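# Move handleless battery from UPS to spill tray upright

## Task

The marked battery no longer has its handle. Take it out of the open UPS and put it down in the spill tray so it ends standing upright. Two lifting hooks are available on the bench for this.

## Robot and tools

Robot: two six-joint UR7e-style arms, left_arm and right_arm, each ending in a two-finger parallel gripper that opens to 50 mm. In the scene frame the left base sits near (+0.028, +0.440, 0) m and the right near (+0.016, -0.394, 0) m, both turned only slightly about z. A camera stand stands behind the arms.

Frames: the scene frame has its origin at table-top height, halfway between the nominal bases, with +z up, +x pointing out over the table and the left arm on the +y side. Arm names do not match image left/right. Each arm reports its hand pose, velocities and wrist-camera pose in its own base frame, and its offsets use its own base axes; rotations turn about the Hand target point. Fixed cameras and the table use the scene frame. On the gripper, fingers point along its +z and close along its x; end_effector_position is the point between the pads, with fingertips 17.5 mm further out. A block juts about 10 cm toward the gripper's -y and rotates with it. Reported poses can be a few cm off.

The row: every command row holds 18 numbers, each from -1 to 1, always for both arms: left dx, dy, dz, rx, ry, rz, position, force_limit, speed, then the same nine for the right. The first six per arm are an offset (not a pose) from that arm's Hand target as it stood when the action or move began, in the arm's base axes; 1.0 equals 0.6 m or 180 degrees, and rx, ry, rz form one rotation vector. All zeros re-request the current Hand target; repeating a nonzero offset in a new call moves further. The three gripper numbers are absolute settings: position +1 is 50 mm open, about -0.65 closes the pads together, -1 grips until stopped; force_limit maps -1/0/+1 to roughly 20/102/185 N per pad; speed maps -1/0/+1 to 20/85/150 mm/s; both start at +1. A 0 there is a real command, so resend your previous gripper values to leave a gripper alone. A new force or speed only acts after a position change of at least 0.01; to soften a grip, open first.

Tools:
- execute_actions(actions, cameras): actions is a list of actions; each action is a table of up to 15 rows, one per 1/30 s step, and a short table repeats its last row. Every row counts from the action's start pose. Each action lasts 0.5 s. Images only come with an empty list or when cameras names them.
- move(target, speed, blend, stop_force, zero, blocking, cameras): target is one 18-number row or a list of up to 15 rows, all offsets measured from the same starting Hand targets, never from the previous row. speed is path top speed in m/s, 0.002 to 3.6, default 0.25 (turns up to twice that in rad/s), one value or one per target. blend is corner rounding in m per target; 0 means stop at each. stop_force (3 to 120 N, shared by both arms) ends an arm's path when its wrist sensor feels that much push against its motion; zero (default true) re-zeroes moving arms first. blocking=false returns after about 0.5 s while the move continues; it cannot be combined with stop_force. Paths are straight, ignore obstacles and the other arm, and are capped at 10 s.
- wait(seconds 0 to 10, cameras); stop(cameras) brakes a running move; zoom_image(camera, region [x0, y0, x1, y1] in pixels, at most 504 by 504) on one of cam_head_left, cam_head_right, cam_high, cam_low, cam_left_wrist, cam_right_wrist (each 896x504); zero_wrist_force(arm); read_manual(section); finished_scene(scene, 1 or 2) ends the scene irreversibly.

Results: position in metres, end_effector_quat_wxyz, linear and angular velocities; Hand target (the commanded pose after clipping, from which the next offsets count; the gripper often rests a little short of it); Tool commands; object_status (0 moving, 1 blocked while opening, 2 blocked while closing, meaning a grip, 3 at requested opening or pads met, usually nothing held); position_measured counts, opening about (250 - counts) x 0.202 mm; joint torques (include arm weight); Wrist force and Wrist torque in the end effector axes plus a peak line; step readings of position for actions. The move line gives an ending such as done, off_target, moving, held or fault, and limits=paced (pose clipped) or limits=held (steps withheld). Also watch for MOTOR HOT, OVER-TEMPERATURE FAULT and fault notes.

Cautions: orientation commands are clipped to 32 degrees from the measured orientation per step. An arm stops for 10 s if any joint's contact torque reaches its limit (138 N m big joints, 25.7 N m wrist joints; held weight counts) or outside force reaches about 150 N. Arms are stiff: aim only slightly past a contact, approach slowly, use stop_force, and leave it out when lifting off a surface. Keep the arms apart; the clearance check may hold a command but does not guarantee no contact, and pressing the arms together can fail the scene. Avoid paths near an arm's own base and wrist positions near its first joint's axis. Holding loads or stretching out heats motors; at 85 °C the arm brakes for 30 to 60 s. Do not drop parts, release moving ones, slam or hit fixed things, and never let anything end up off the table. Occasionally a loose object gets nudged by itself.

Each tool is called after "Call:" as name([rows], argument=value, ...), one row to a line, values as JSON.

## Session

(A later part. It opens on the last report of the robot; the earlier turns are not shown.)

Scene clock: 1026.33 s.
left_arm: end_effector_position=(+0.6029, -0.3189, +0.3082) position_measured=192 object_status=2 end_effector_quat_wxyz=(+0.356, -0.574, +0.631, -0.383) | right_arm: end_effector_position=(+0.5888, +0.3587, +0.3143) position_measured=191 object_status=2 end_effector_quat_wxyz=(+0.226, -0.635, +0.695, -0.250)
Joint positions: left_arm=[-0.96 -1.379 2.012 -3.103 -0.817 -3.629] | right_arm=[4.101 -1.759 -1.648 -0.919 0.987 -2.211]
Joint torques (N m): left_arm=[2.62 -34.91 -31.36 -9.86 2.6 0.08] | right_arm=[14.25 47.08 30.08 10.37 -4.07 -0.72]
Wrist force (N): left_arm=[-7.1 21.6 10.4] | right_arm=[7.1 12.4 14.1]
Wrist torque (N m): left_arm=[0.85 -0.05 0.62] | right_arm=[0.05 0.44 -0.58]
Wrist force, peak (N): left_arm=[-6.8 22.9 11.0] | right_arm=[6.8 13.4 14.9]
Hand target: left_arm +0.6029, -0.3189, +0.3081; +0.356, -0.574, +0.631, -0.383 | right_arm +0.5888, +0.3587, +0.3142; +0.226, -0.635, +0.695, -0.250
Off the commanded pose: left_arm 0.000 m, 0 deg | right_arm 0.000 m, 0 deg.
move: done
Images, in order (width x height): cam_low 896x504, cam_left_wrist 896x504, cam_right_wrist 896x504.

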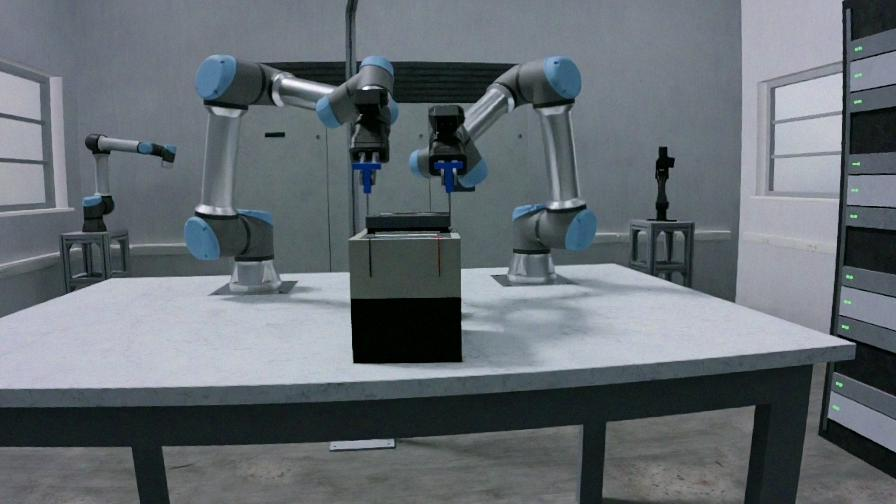

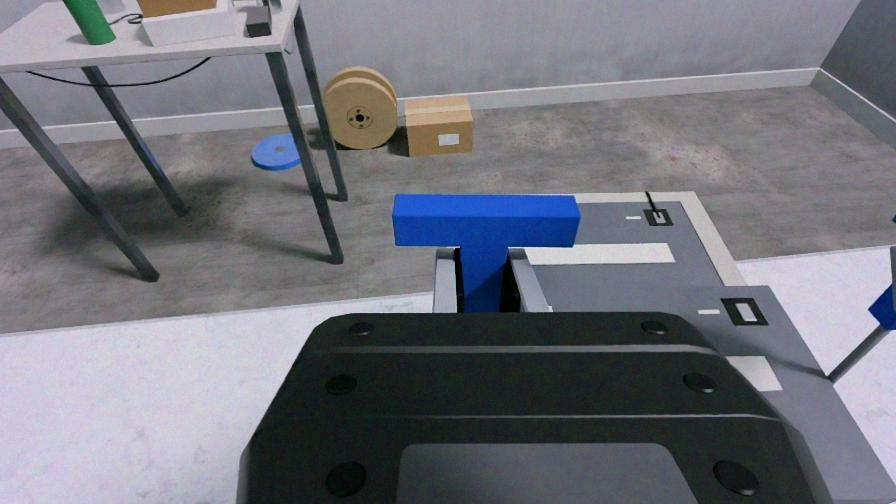

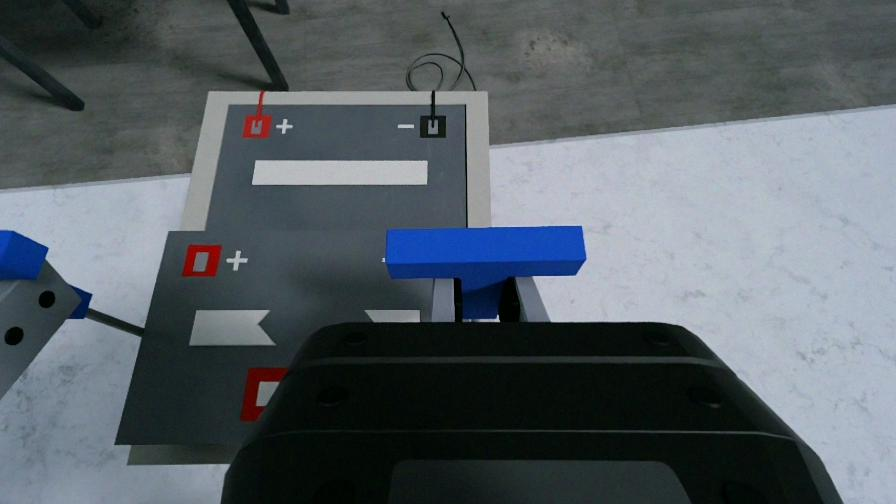

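Call:
move(target=[0,0,0.1,0,0,0,-0.97,0.8,-0.8,0,0,0.1,0,0,0,-0.97,0.8,-0.8], speed=0.04)

Call:
move(target=[0,0,0.1,0,0,0,-0.97,0.8,-0.8,0,0,0.1,0,0,0,-0.97,0.8,-0.8], speed=0.04, cameras=["cam_low","cam_high","cam_head_left","cam_left_wrist"])

Scene clock: 1033.27 s.
left_arm: end_effector_position=(+0.6029, -0.3189, +0.3682) position_measured=192 object_status=2 end_effector_quat_wxyz=(+0.356, -0.574, +0.631, -0.383) end_effector_velocity=(+0.000, +0.000, -0.003) end_effector_angular_velocity=(+0.000, +0.000, +0.000) | right_arm: end_effector_position=(+0.5888, +0.3586, +0.3743) position_measured=191 object_status=2 end_effector_quat_wxyz=(+0.226, -0.635, +0.695, -0.250) end_effector_velocity=(+0.000, +0.000, -0.001) end_effector_angular_velocity=(+0.000, -0.001, +0.002)
Joint positions: left_arm=[-0.96 -1.459 1.928 -2.939 -0.817 -3.629] | right_arm=[4.101 -1.732 -1.524 -1.07 0.987 -2.211]
Joint velocities: left_arm=[0 0.003 0.003 -0.006 0 0] | right_arm=[0 0 -0.003 0.005 0 -0.002]
Joint torques (N m): left_arm=[-3.98 -28.83 -31.84 -9.93 3.7 -1.7] | right_arm=[14.39 37.15 30.27 10.99 -3.36 -0.34]
Wrist force (N): left_arm=[-6.4 21.2 10.3] | right_arm=[6.1 12.4 14.3]
Wrist torque (N m): left_arm=[0.78 -0.05 0.54] | right_arm=[0.05 0.42 -0.52]
Wrist force, peak (N): left_arm=[-5.5 24.6 11.8] | right_arm=[5.7 14.5 16.2]
Hand target: left_arm +0.6029, -0.3189, +0.3681; +0.356, -0.574, +0.631, -0.383 | right_arm +0.5888, +0.3587, +0.3742; +0.226, -0.635, +0.695, -0.250
Off the commanded pose: left_arm 0.000 m, 0 deg | right_arm 0.000 m, 0 deg.
move: done

Scene clock: 1035.07 s.
left_arm: end_effector_position=(+0.6028, -0.3188, +0.4282) position_measured=192 object_status=2 end_effector_quat_wxyz=(+0.356, -0.574, +0.631, -0.383) end_effector_velocity=(+0.000, +0.000, -0.002) end_effector_angular_velocity=(+0.001, +0.001, +0.000) | right_arm: end_effector_position=(+0.5888, +0.3587, +0.4342) position_measured=191 object_status=2 end_effector_quat_wxyz=(+0.226, -0.635, +0.695, -0.250) end_effector_velocity=(+0.000, +0.000, -0.002) end_effector_angular_velocity=(+0.000, +0.000, +0.000)
Joint positions: left_arm=[-0.96 -1.515 1.824 -2.779 -0.817 -3.629] | right_arm=[4.101 -1.727 -1.378 -1.222 0.987 -2.211]
Joint velocities: left_arm=[0 0.002 0.004 -0.005 0 0] | right_arm=[0 -0.001 -0.004 0.005 0 -0.001]
Joint torques (N m): left_arm=[-6.6 -28.39 -32.75 -10.08 3.37 -1.5] | right_arm=[14.27 36.44 28.81 10.74 -3.3 0.9]
Wrist force (N): left_arm=[-7.0 21.5 10.5] | right_arm=[6.9 12.7 14.0]
Wrist torque (N m): left_arm=[0.82 -0.10 0.61] | right_arm=[0.03 0.43 -0.57]
Wrist force, peak (N): left_arm=[-6.7 24.0 11.9] | right_arm=[7.5 14.0 15.1]
Hand target: left_arm +0.6029, -0.3189, +0.4281; +0.356, -0.574, +0.631, -0.383 | right_arm +0.5888, +0.3587, +0.4342; +0.226, -0.635, +0.695, -0.250
Off the commanded pose: left_arm 0.000 m, 0 deg | right_arm 0.000 m, 0 deg.
move: done
Images, in order (width x height): cam_head_left 896x504, cam_high 896x504, cam_low 896x504, cam_left_wrist 896x504.

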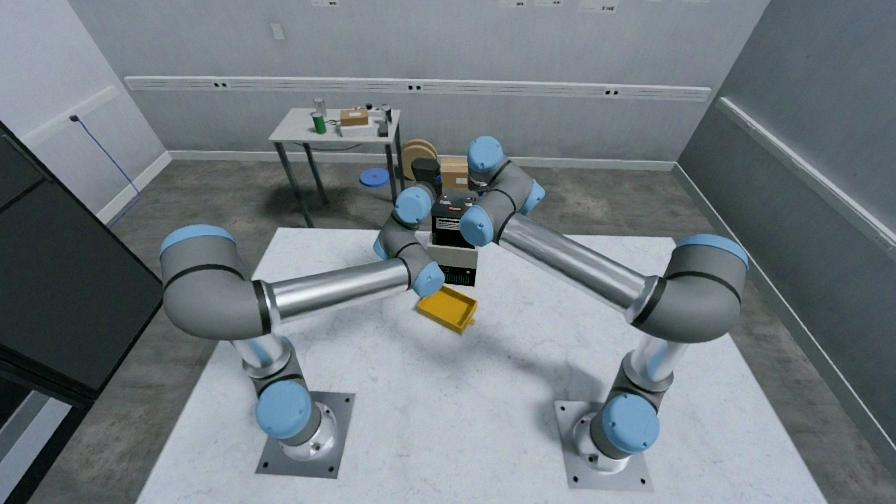

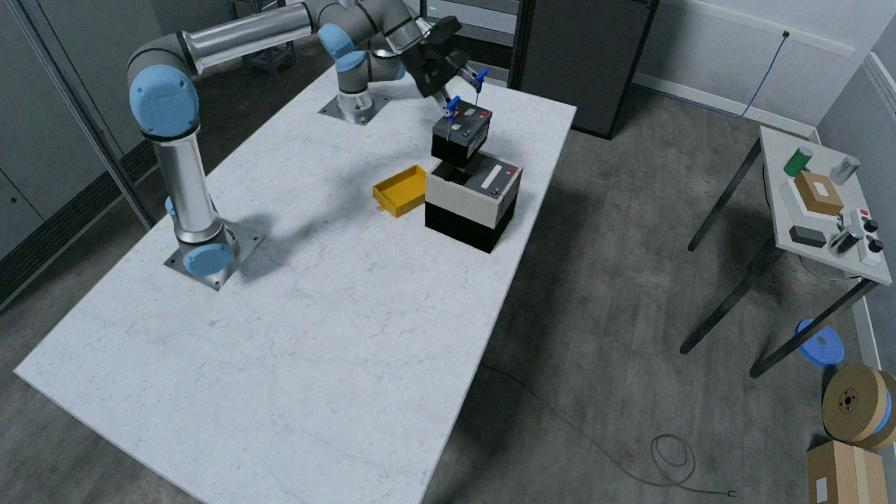

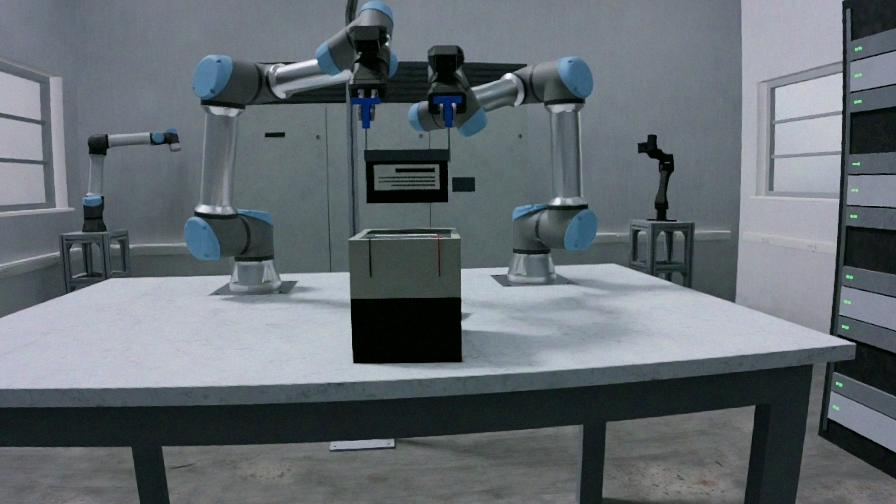

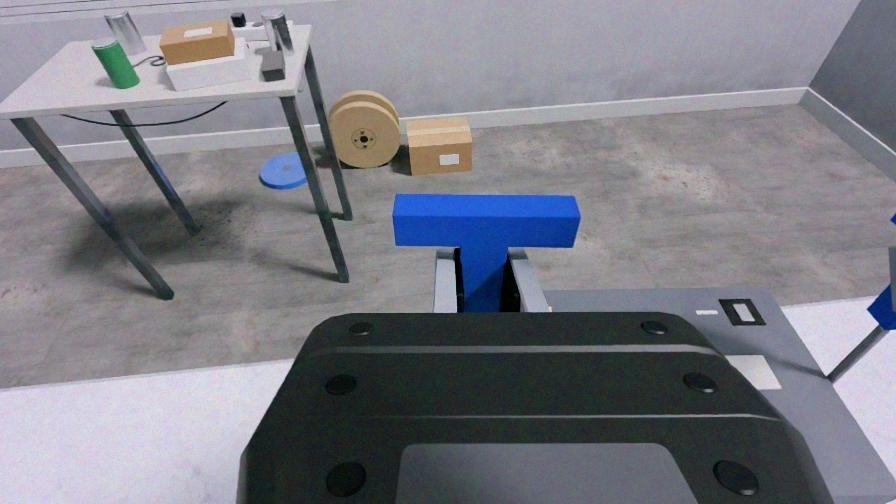

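Call:
move([
  [-0.08,0.0028,0,0,0,-0.0398,-0.97,0.8,-0.8,-0.1137,0.0078,0,0,0,-0.0398,-0.97,0.8,-0.8],
], speed=0.06, cameras=["cam_low"])

Scene clock: 1097.20 s.
left_arm: end_effector_position=(+0.5548, -0.3172, +0.4281) position_measured=192 object_status=2 end_effector_quat_wxyz=(+0.331, -0.533, +0.665, -0.404) | right_arm: end_effector_position=(+0.5206, +0.3634, +0.4342) position_measured=191 object_status=2 end_effector_quat_wxyz=(+0.210, -0.591, +0.733, -0.263)
Joint positions: left_arm=[-1.005 -1.636 1.951 -2.827 -0.88 -3.565] | right_arm=[4.229 -1.646 -1.426 -1.428 0.912 -1.913]
Joint torques (N m): left_arm=[5.42 -23.65 -44.17 -5.59 4.43 -1.69] | right_arm=[-5.65 29.8 41.41 8.56 -2.53 0.58]
Wrist force (N): left_arm=[-5.3 21.3 10.4] | right_arm=[5.5 12.6 14.1]
Wrist torque (N m): left_arm=[0.83 -0.02 0.45] | right_arm=[0.06 0.27 -0.38]
Wrist force, peak (N): left_arm=[-7.9 21.7 12.2] | right_arm=[8.0 13.0 13.9]
Hand target: left_arm +0.5549, -0.3172, +0.4281; +0.331, -0.533, +0.665, -0.404 | right_arm +0.5206, +0.3634, +0.4342; +0.210, -0.591, +0.733, -0.263
Off the commanded pose: left_arm 0.000 m, 0 deg | right_arm 0.000 m, 0 deg.
move: done
Images, in order (width x height): cam_low 896x504.

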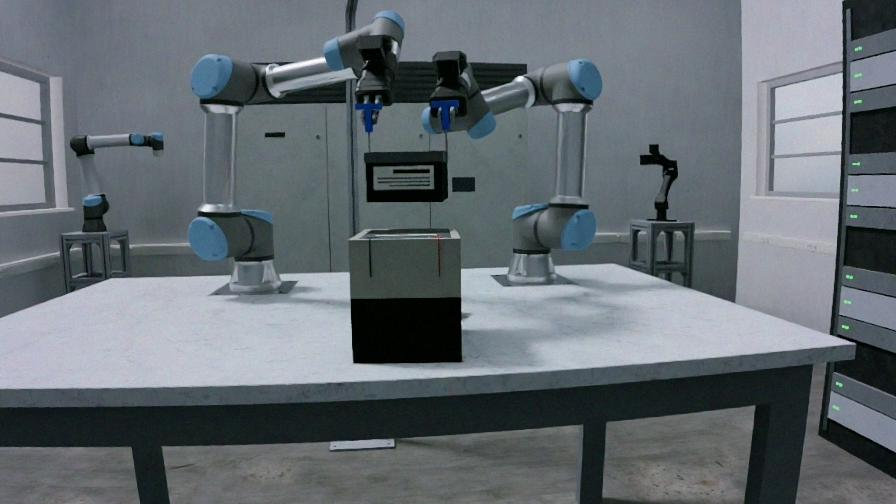

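Call:
move(target=[-0.0802,0.0005,0,0,0,-0.0398,-0.97,0.8,-0.8,-0.1128,0.0097,0,0,0,-0.0398,-0.97,0.8,-0.8], speed=0.08)

Call:
move(target=[-0.0805,-0.0015,0,0,0,-0.0398,-0.97,0.8,-0.8,-0.112,0.0118,0,0,0,-0.0398,-0.97,0.8,-0.8], speed=0.08, cameras=["all"])

Call:
zoom_image(camera="cam_high", region=[340, 60, 500, 240])

Call:
zoom_image(camera="cam_head_left", region=[370, 160, 530, 350])

Call:
zoom_image(camera="cam_head_right", region=[370, 160, 530, 350])

Scene clock: 1108.40 s.
left_arm: end_effector_position=(+0.5067, -0.3169, +0.4281) position_measured=192 object_status=2 end_effector_quat_wxyz=(+0.306, -0.490, +0.697, -0.424) | right_arm: end_effector_position=(+0.4529, +0.3692, +0.4343) position_measured=191 object_status=2 end_effector_quat_wxyz=(+0.194, -0.544, +0.769, -0.276)
Joint positions: left_arm=[-1.059 -1.757 2.06 -2.847 -0.938 -3.513] | right_arm=[4.36 -1.599 -1.423 -1.682 0.883 -1.587]
Joint torques (N m): left_arm=[6.46 -20.18 -43.68 -5.67 4.37 -1.42] | right_arm=[-4.66 27.1 27.94 6.12 -4.29 1.59]
Wrist force (N): left_arm=[-4.4 21.2 10.8] | right_arm=[4.5 12.0 14.1]
Wrist torque (N m): left_arm=[0.88 0.05 0.35] | right_arm=[0.09 0.21 -0.34]
Wrist force, peak (N): left_arm=[-5.9 21.5 11.0] | right_arm=[6.4 14.0 12.9]
Hand target: left_arm +0.5067, -0.3169, +0.4281; +0.306, -0.490, +0.697, -0.424 | right_arm +0.4529, +0.3692, +0.4342; +0.193, -0.544, +0.769, -0.276
Off the commanded pose: left_arm 0.000 m, 0 deg | right_arm 0.000 m, 0 deg.
move: done

Scene clock: 1109.70 s.
left_arm: end_effector_position=(+0.4584, -0.3178, +0.4280) position_measured=192 object_status=2 end_effector_quat_wxyz=(+0.278, -0.446, +0.727, -0.442) | right_arm: end_effector_position=(+0.3857, +0.3763, +0.4342) position_measured=191 object_status=2 end_effector_quat_wxyz=(+0.176, -0.495, +0.801, -0.287)
Joint positions: left_arm=[-1.123 -1.878 2.151 -2.84 -0.989 -3.472] | right_arm=[4.489 -1.59 -1.382 -1.938 0.908 -1.262]
Joint torques (N m): left_arm=[6.42 -14.4 -45.71 -9.98 4.66 -1.38] | right_arm=[-4.79 24.92 26.67 4.62 -5.58 1.56]
Wrist force (N): left_arm=[-2.6 21.2 10.9] | right_arm=[2.9 11.7 14.3]
Wrist torque (N m): left_arm=[0.99 0.12 0.20] | right_arm=[0.12 0.11 -0.24]
Wrist force, peak (N): left_arm=[-2.4 22.6 9.6] | right_arm=[4.5 14.6 12.5]
Hand target: left_arm +0.4584, -0.3178, +0.4281; +0.278, -0.446, +0.727, -0.442 | right_arm +0.3857, +0.3763, +0.4342; +0.176, -0.495, +0.801, -0.287
Off the commanded pose: left_arm 0.000 m, 0 deg | right_arm 0.000 m, 0 deg.
move: done

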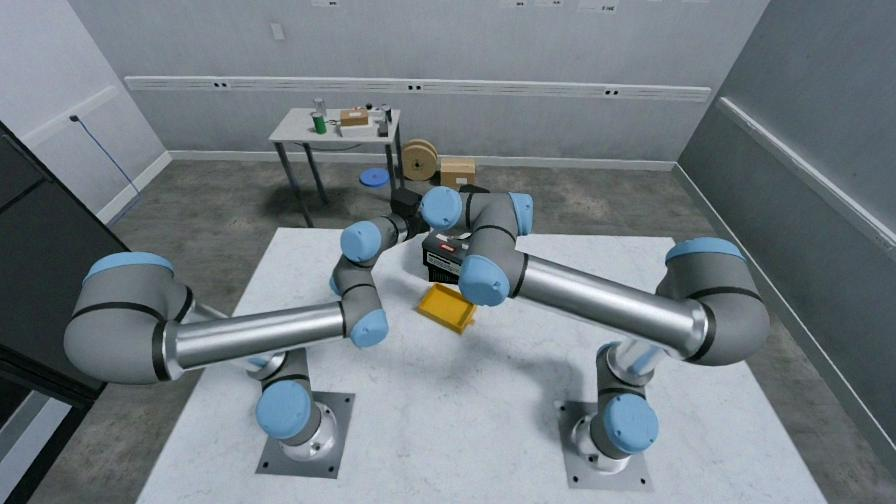

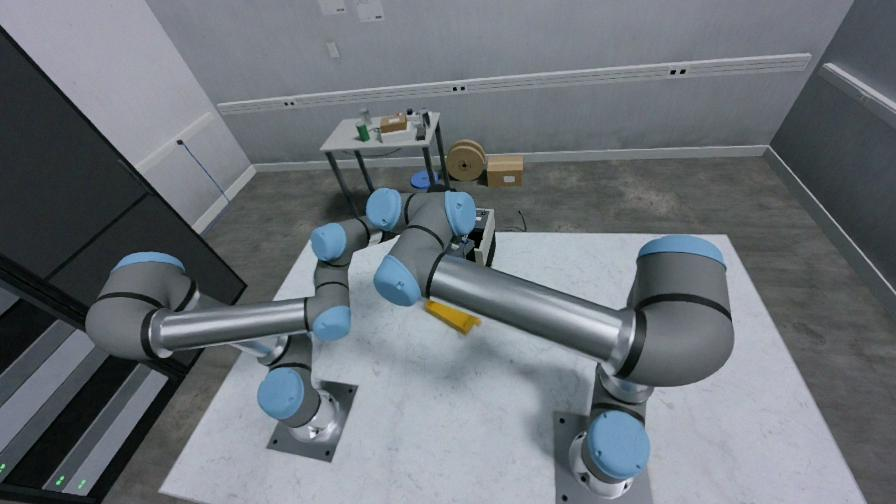

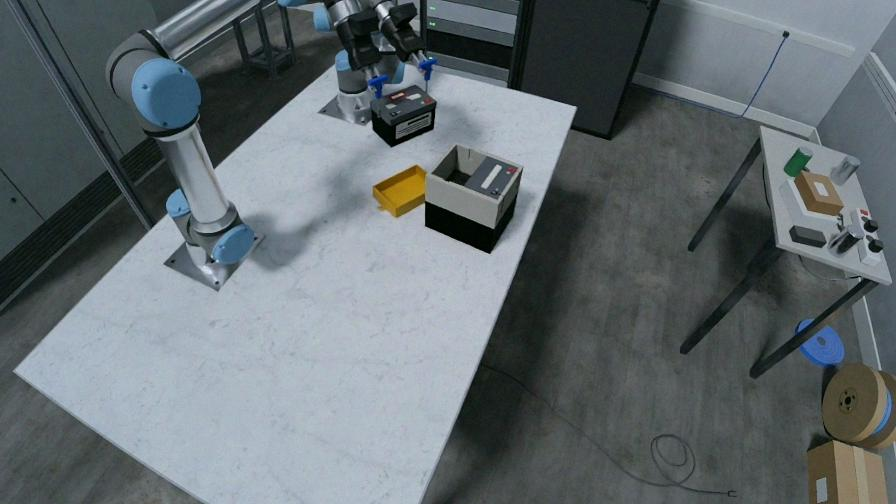

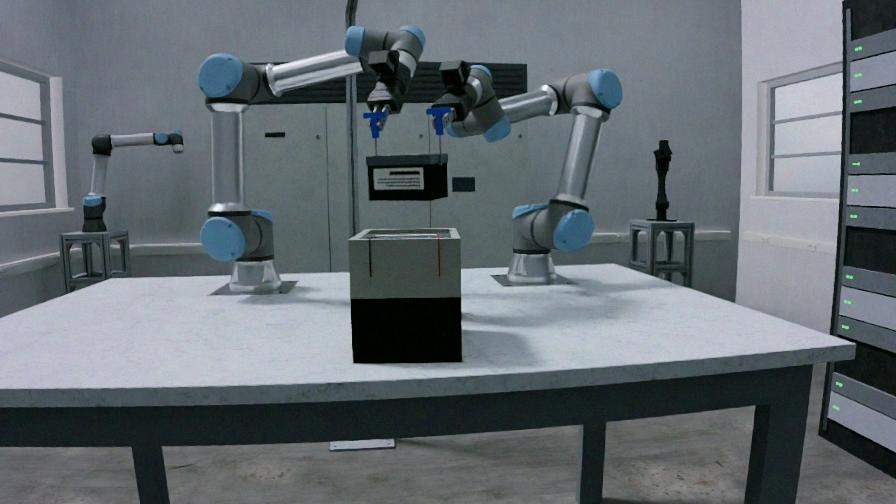

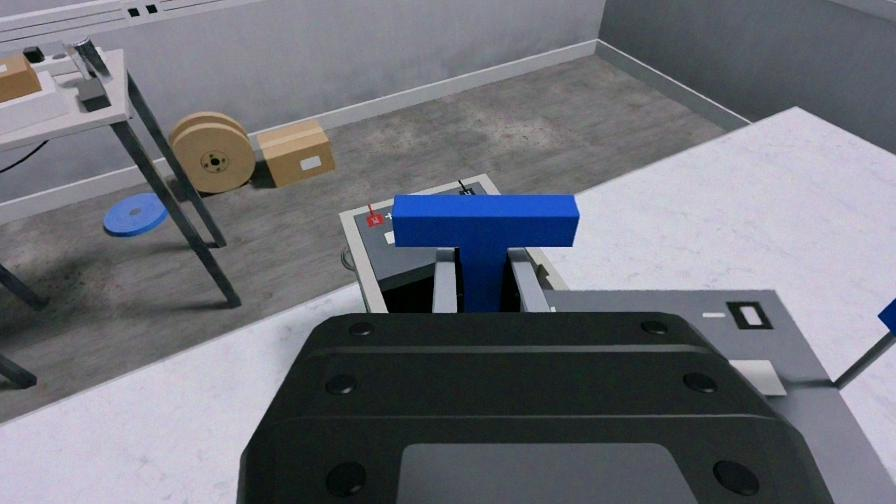

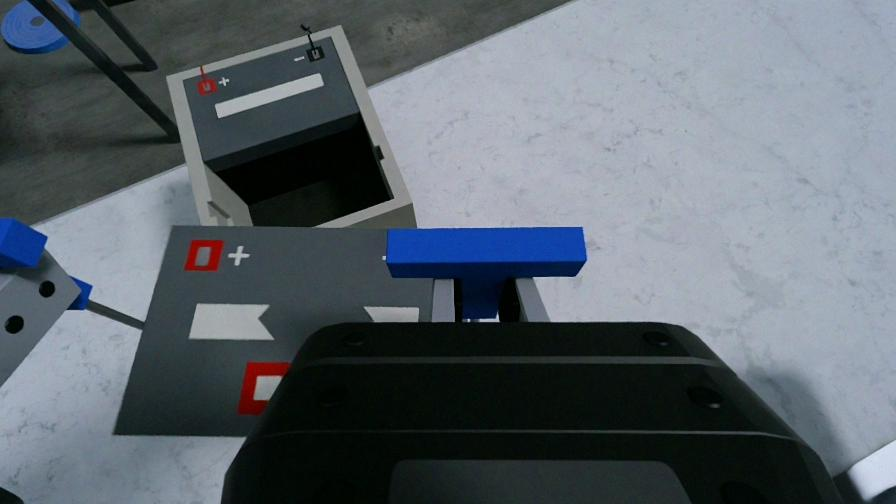

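Scaled by 2.800 from the camera's 896x504 image, which has a finer 1280x720 frame.

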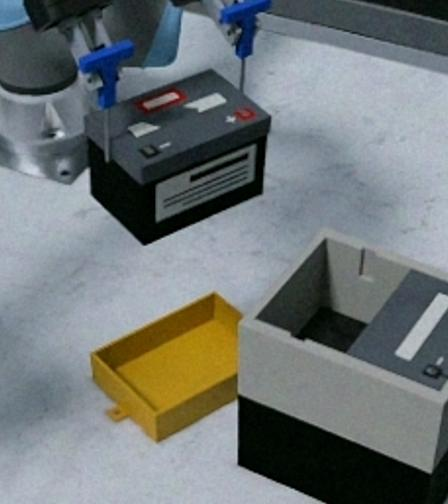

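Scaled by 2.653 from the camera's 896x504 image, which has a finer 1280x720 frame.

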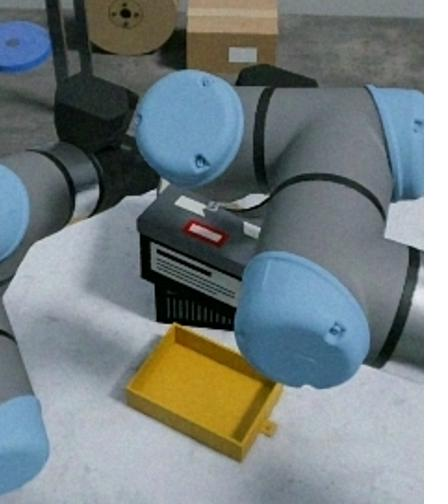

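Scaled by 2.653 from the camera's 896x504 image, which has a finer 1280x720 frame.

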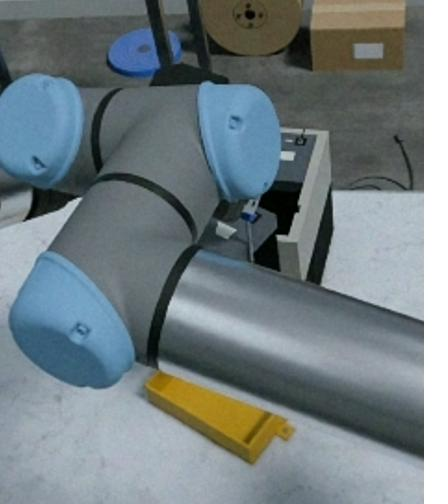

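Call:
move([
  [-0.0005,-0.001,0,0,0,0,-0.97,0.8,-0.8,0.0005,0.001,0,0,0,0,-0.97,0.8,-0.8],
  [-0.0005,-0.001,-0.28,0,0,0,-0.97,0.8,-0.8,0.0005,0.001,-0.28,0,0,0,-0.97,0.8,-0.8],
], speed=0.06, cameras=["cam_high","cam_head_left","cam_head_right","cam_low"])

Call:
zoom_image(camera="cam_high", region=[350, 110, 480, 240])

Call:
zoom_image(camera="cam_head_left", region=[390, 220, 510, 340])

Call:
zoom_image(camera="cam_head_right", region=[380, 220, 500, 340])

Scene clock: 1132.43 s.
left_arm: end_effector_position=(+0.4581, -0.3184, +0.2600) position_measured=192 object_status=2 end_effector_quat_wxyz=(+0.278, -0.446, +0.727, -0.442) | right_arm: end_effector_position=(+0.3860, +0.3769, +0.2662) position_measured=191 object_status=2 end_effector_quat_wxyz=(+0.176, -0.495, +0.801, -0.287)
Joint positions: left_arm=[-1.125 -1.597 2.442 -3.412 -0.987 -3.473] | right_arm=[4.489 -1.609 -1.794 -1.506 0.908 -1.262]
Joint torques (N m): left_arm=[-2.44 -29.71 -37.43 -7.53 -0.95 0.8] | right_arm=[12.48 44.02 34.02 3.74 -6.54 -2.03]
Wrist force (N): left_arm=[-4.5 21.4 10.3] | right_arm=[4.4 12.8 13.8]
Wrist torque (N m): left_arm=[0.83 0.02 0.32] | right_arm=[0.03 0.24 -0.33]
Wrist force, peak (N): left_arm=[-2.0 23.8 11.4] | right_arm=[2.1 14.8 16.0]
Hand target: left_arm +0.4581, -0.3184, +0.2601; +0.278, -0.446, +0.727, -0.442 | right_arm +0.3860, +0.3769, +0.2662; +0.176, -0.495, +0.801, -0.287
Off the commanded pose: left_arm 0.000 m, 0 deg | right_arm 0.000 m, 0 deg.
move: done
Images, in order (width x height): cam_head_left 896x504, cam_head_right 896x504, cam_high 896x504, cam_low 896x504.

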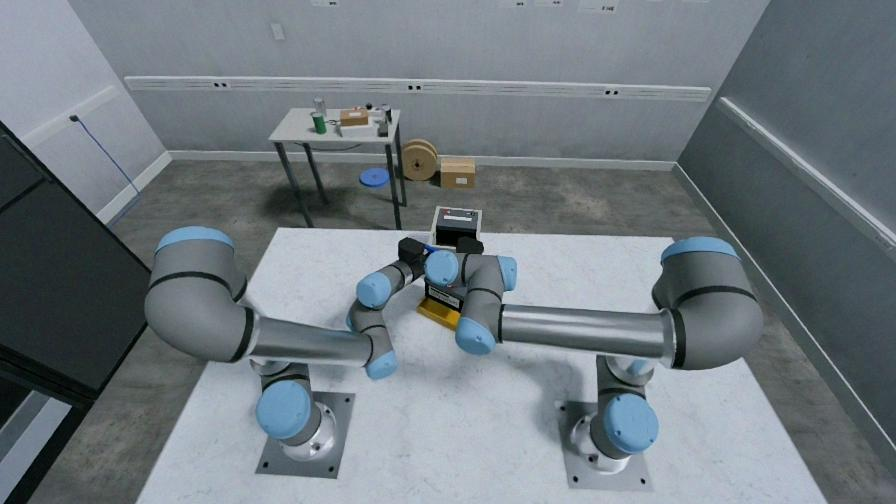

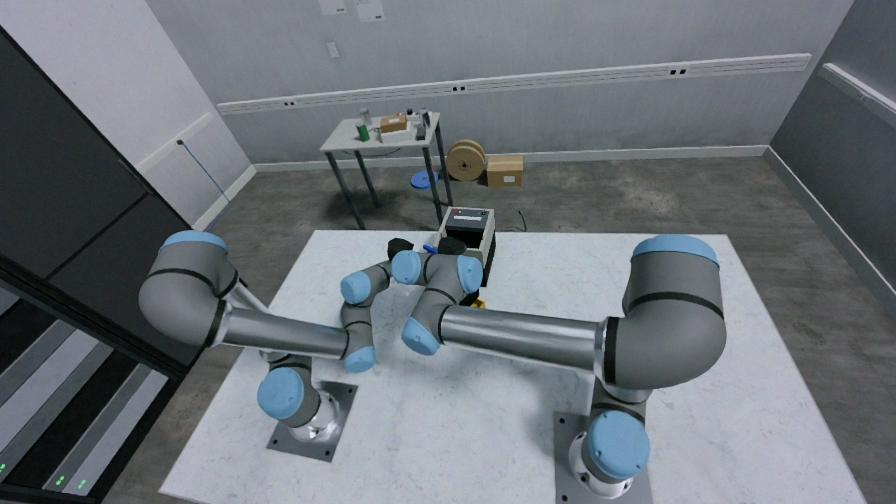

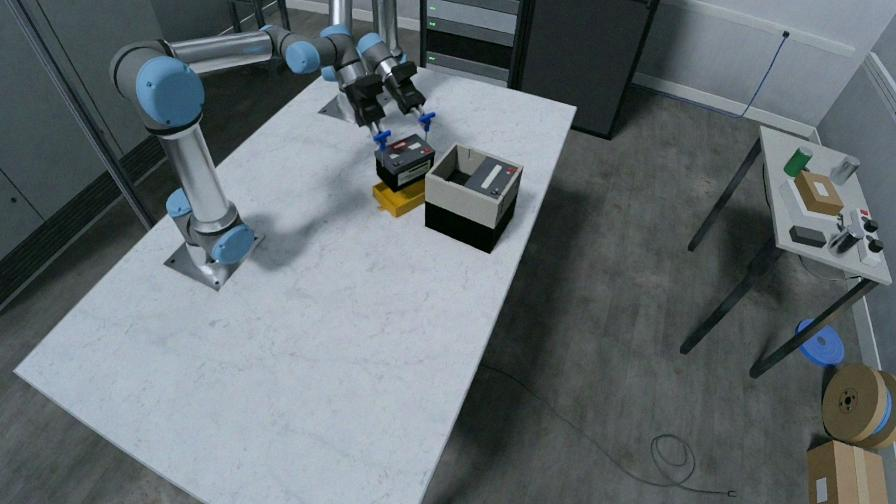

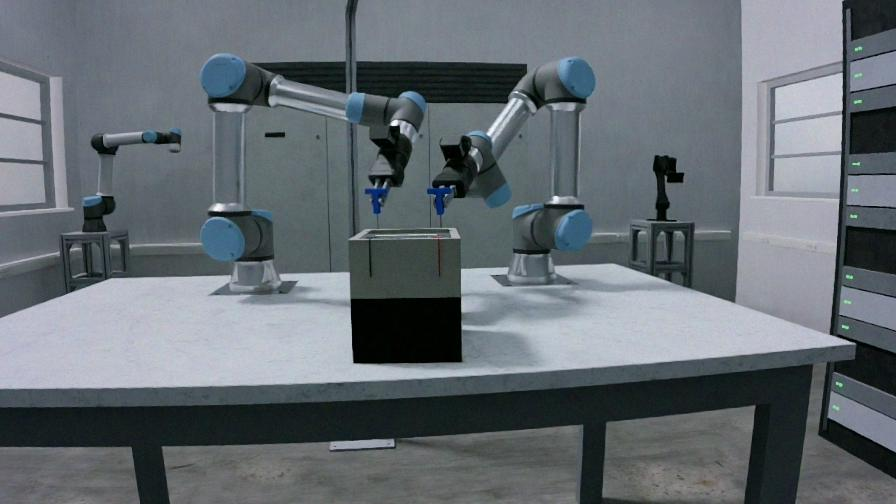

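Scaled by 3.877 from the camera's 896x504 image, which has a finer 1280x720 frame.

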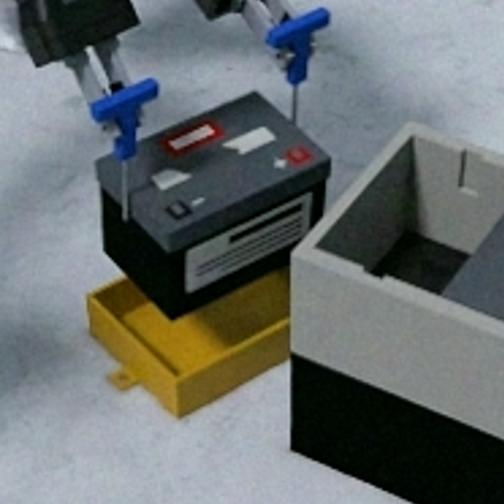

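Scaled by 4.200 from the camera's 896x504 image, which has a finer 1280x720 frame.

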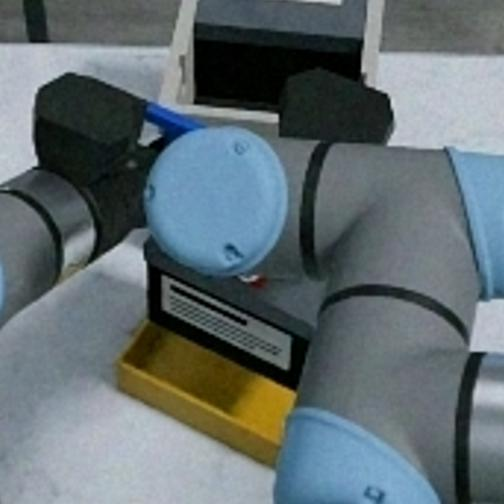

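Scaled by 4.200 from the camera's 896x504 image, which has a finer 1280x720 frame.

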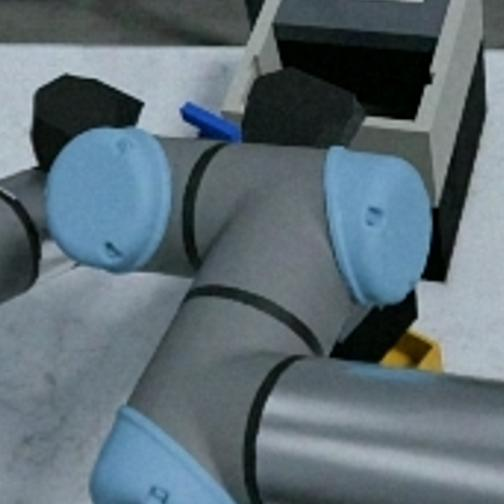

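Call:
move(target=[0,0,-0.075,0,0,0,-0.97,0.8,-0.8,0,0,-0.075,0,0,0,-0.97,0.8,-0.8], speed=0.04, cameras=["cam_high","cam_head_left","cam_head_right"])

Call:
zoom_image(camera="cam_high", region=[360, 140, 440, 220])

Call:
zoom_image(camera="cam_head_left", region=[405, 265, 475, 335])

Call:
zoom_image(camera="cam_head_right", region=[420, 265, 490, 335])

Scene clock: 1168.17 s.
left_arm: end_effector_position=(+0.4581, -0.3184, +0.2150) position_measured=192 object_status=2 end_effector_quat_wxyz=(+0.278, -0.446, +0.727, -0.442) | right_arm: end_effector_position=(+0.3860, +0.3769, +0.2211) position_measured=191 object_status=2 end_effector_quat_wxyz=(+0.176, -0.495, +0.801, -0.288)
Joint positions: left_arm=[-1.125 -1.46 2.489 -3.596 -0.987 -3.473] | right_arm=[4.489 -1.644 -1.878 -1.387 0.908 -1.262]
Joint torques (N m): left_arm=[-7.08 -38.84 -31.53 -5.7 1.34 0.9] | right_arm=[10.74 46.21 37.2 2.5 -4.24 -0.1]
Wrist force (N): left_arm=[-2.8 21.4 10.2] | right_arm=[2.9 12.8 13.9]
Wrist torque (N m): left_arm=[0.81 0.07 0.26] | right_arm=[0.02 0.11 -0.25]
Wrist force, peak (N): left_arm=[-1.8 23.3 10.9] | right_arm=[2.0 14.2 15.3]
Hand target: left_arm +0.4581, -0.3184, +0.2151; +0.278, -0.446, +0.727, -0.442 | right_arm +0.3860, +0.3769, +0.2212; +0.176, -0.495, +0.801, -0.287
Off the commanded pose: left_arm 0.000 m, 0 deg | right_arm 0.000 m, 0 deg.
move: done
Images, in order (width x height): cam_head_left 896x504, cam_head_right 896x504, cam_high 896x504.

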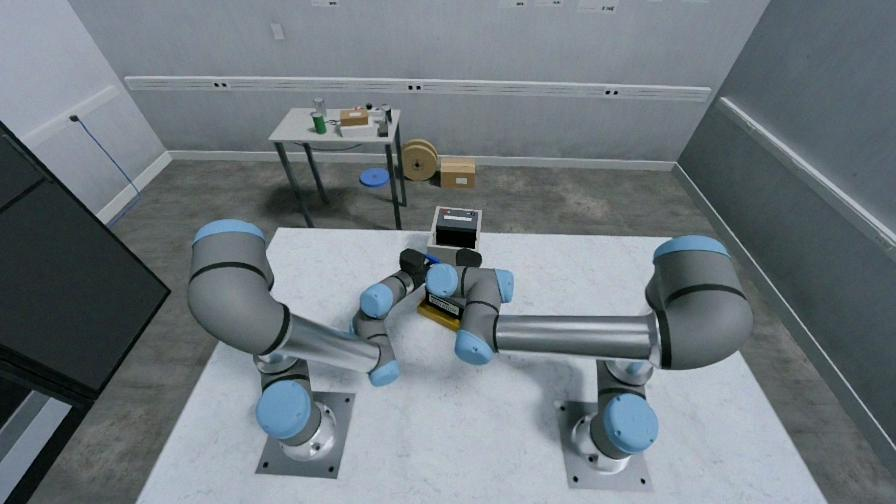

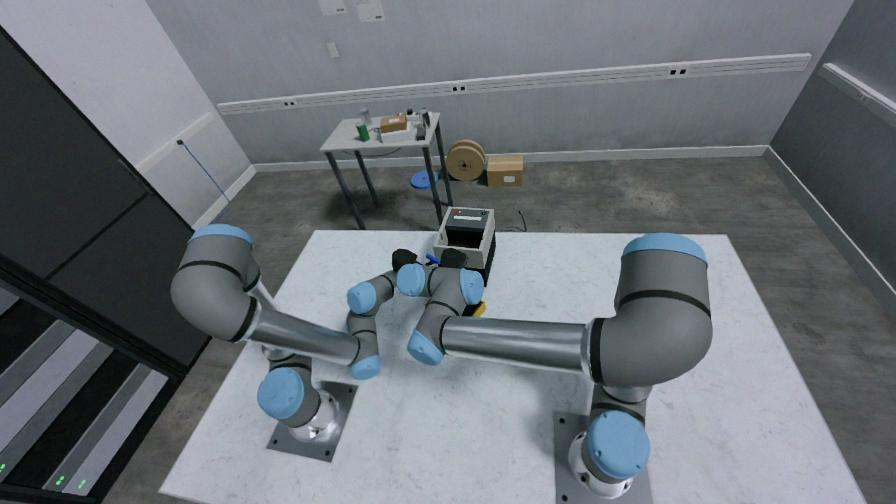

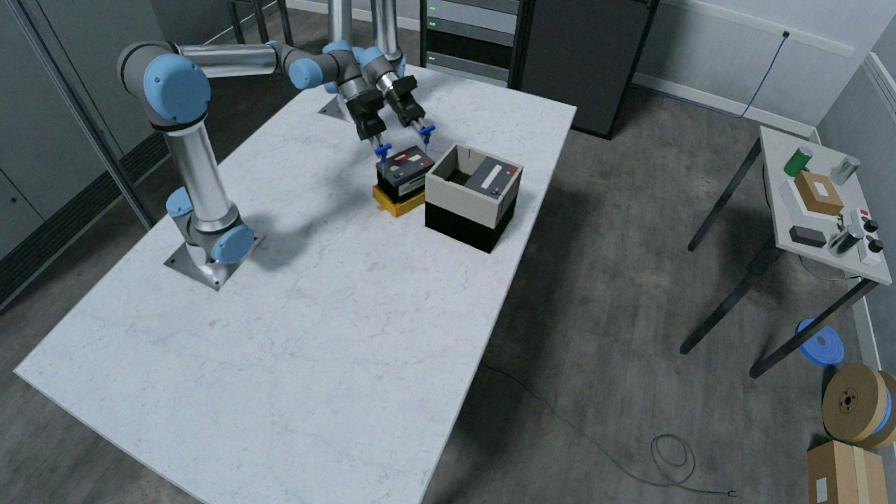

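Scaled by 6.300 from the camera's 896x504 image, which has a finer 1280x720 frame.

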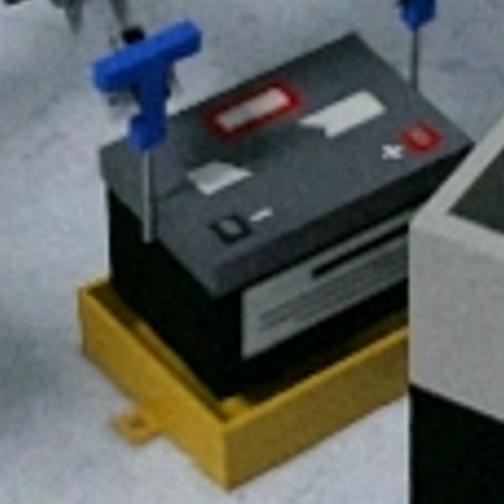

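Scaled by 7.200 from the camera's 896x504 image, which has a finer 1280x720 frame.

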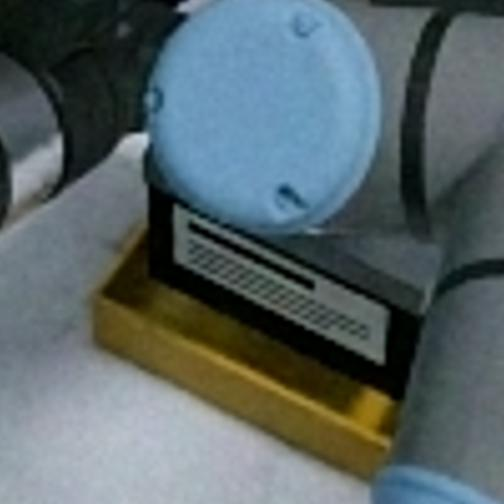

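Scaled by 7.200 from the camera's 896x504 image, which has a finer 1280x720 frame.

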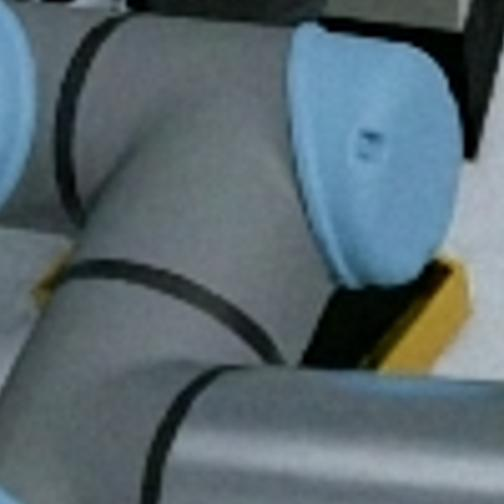

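Call:
move([
  [0.003,0.006,0,0,0,0,-0.97,0.8,-0.8,0.003,0.006,0,0,0,0,-0.97,0.8,-0.8],
  [0.003,0.006,-0.055,0,0,0,-0.97,0.8,-0.8,0.003,0.006,-0.055,0,0,0,-0.97,0.8,-0.8],
], speed=0.03, cameras=["cam_high","cam_head_left"])

Call:
zoom_image(camera="cam_high", region=[360, 140, 440, 220])

Call:
zoom_image(camera="cam_head_left", region=[405, 265, 475, 335])

Scene clock: 1196.77 s.
left_arm: end_effector_position=(+0.4599, -0.3148, +0.1820) position_measured=192 object_status=2 end_effector_quat_wxyz=(+0.278, -0.446, +0.727, -0.442) | right_arm: end_effector_position=(+0.3878, +0.3804, +0.1881) position_measured=191 object_status=2 end_effector_quat_wxyz=(+0.176, -0.495, +0.801, -0.288)
Joint positions: left_arm=[-1.114 -1.345 2.514 -3.74 -0.996 -3.466] | right_arm=[4.487 -1.687 -1.923 -1.298 0.907 -1.265]
Joint torques (N m): left_arm=[-7.66 -41.42 -26.48 -5.84 4.14 0.95] | right_arm=[9.61 46.05 35.08 2.29 -3.66 0.63]
Wrist force (N): left_arm=[-1.8 21.5 10.1] | right_arm=[2.0 12.8 13.8]
Wrist torque (N m): left_arm=[0.78 0.13 0.15] | right_arm=[0.03 0.07 -0.18]
Wrist force, peak (N): left_arm=[-1.7 22.4 10.8] | right_arm=[1.6 13.5 14.8]
Hand target: left_arm +0.4599, -0.3148, +0.1821; +0.278, -0.446, +0.727, -0.442 | right_arm +0.3878, +0.3805, +0.1882; +0.176, -0.495, +0.801, -0.287
Off the commanded pose: left_arm 0.000 m, 0 deg | right_arm 0.000 m, 0 deg.
move: done
Images, in order (width x height): cam_head_left 896x504, cam_high 896x504.

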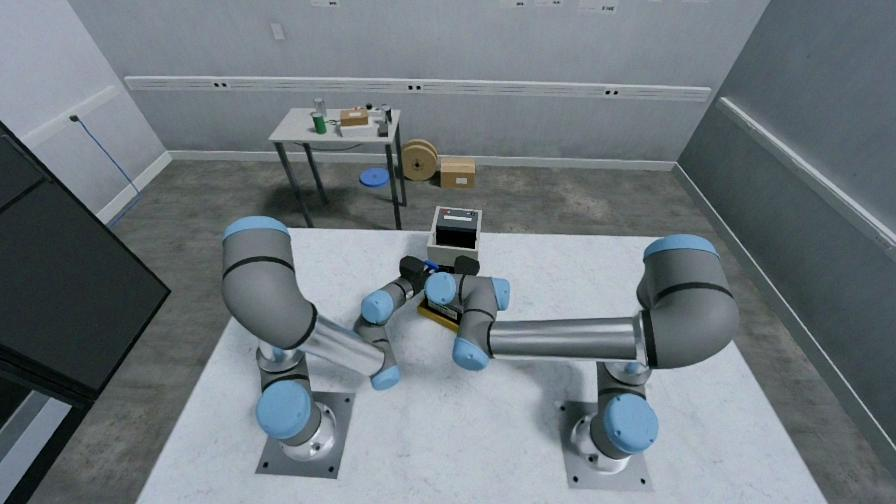

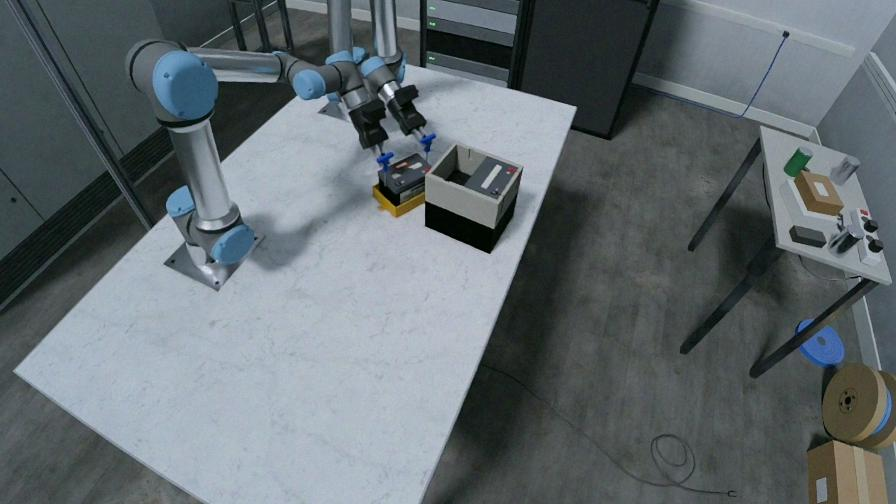

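Scaled by 6.300 from the camera's 896x504 image, which has a finer 1280x720 frame.

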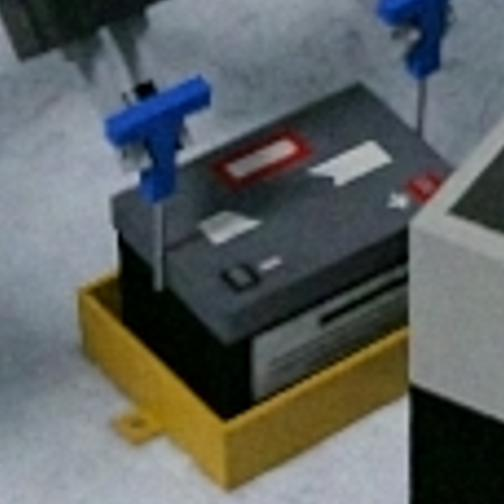

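Scaled by 7.200 from the camera's 896x504 image, which has a finer 1280x720 frame.

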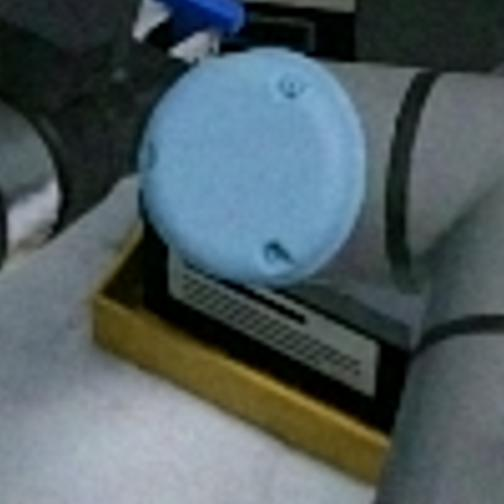

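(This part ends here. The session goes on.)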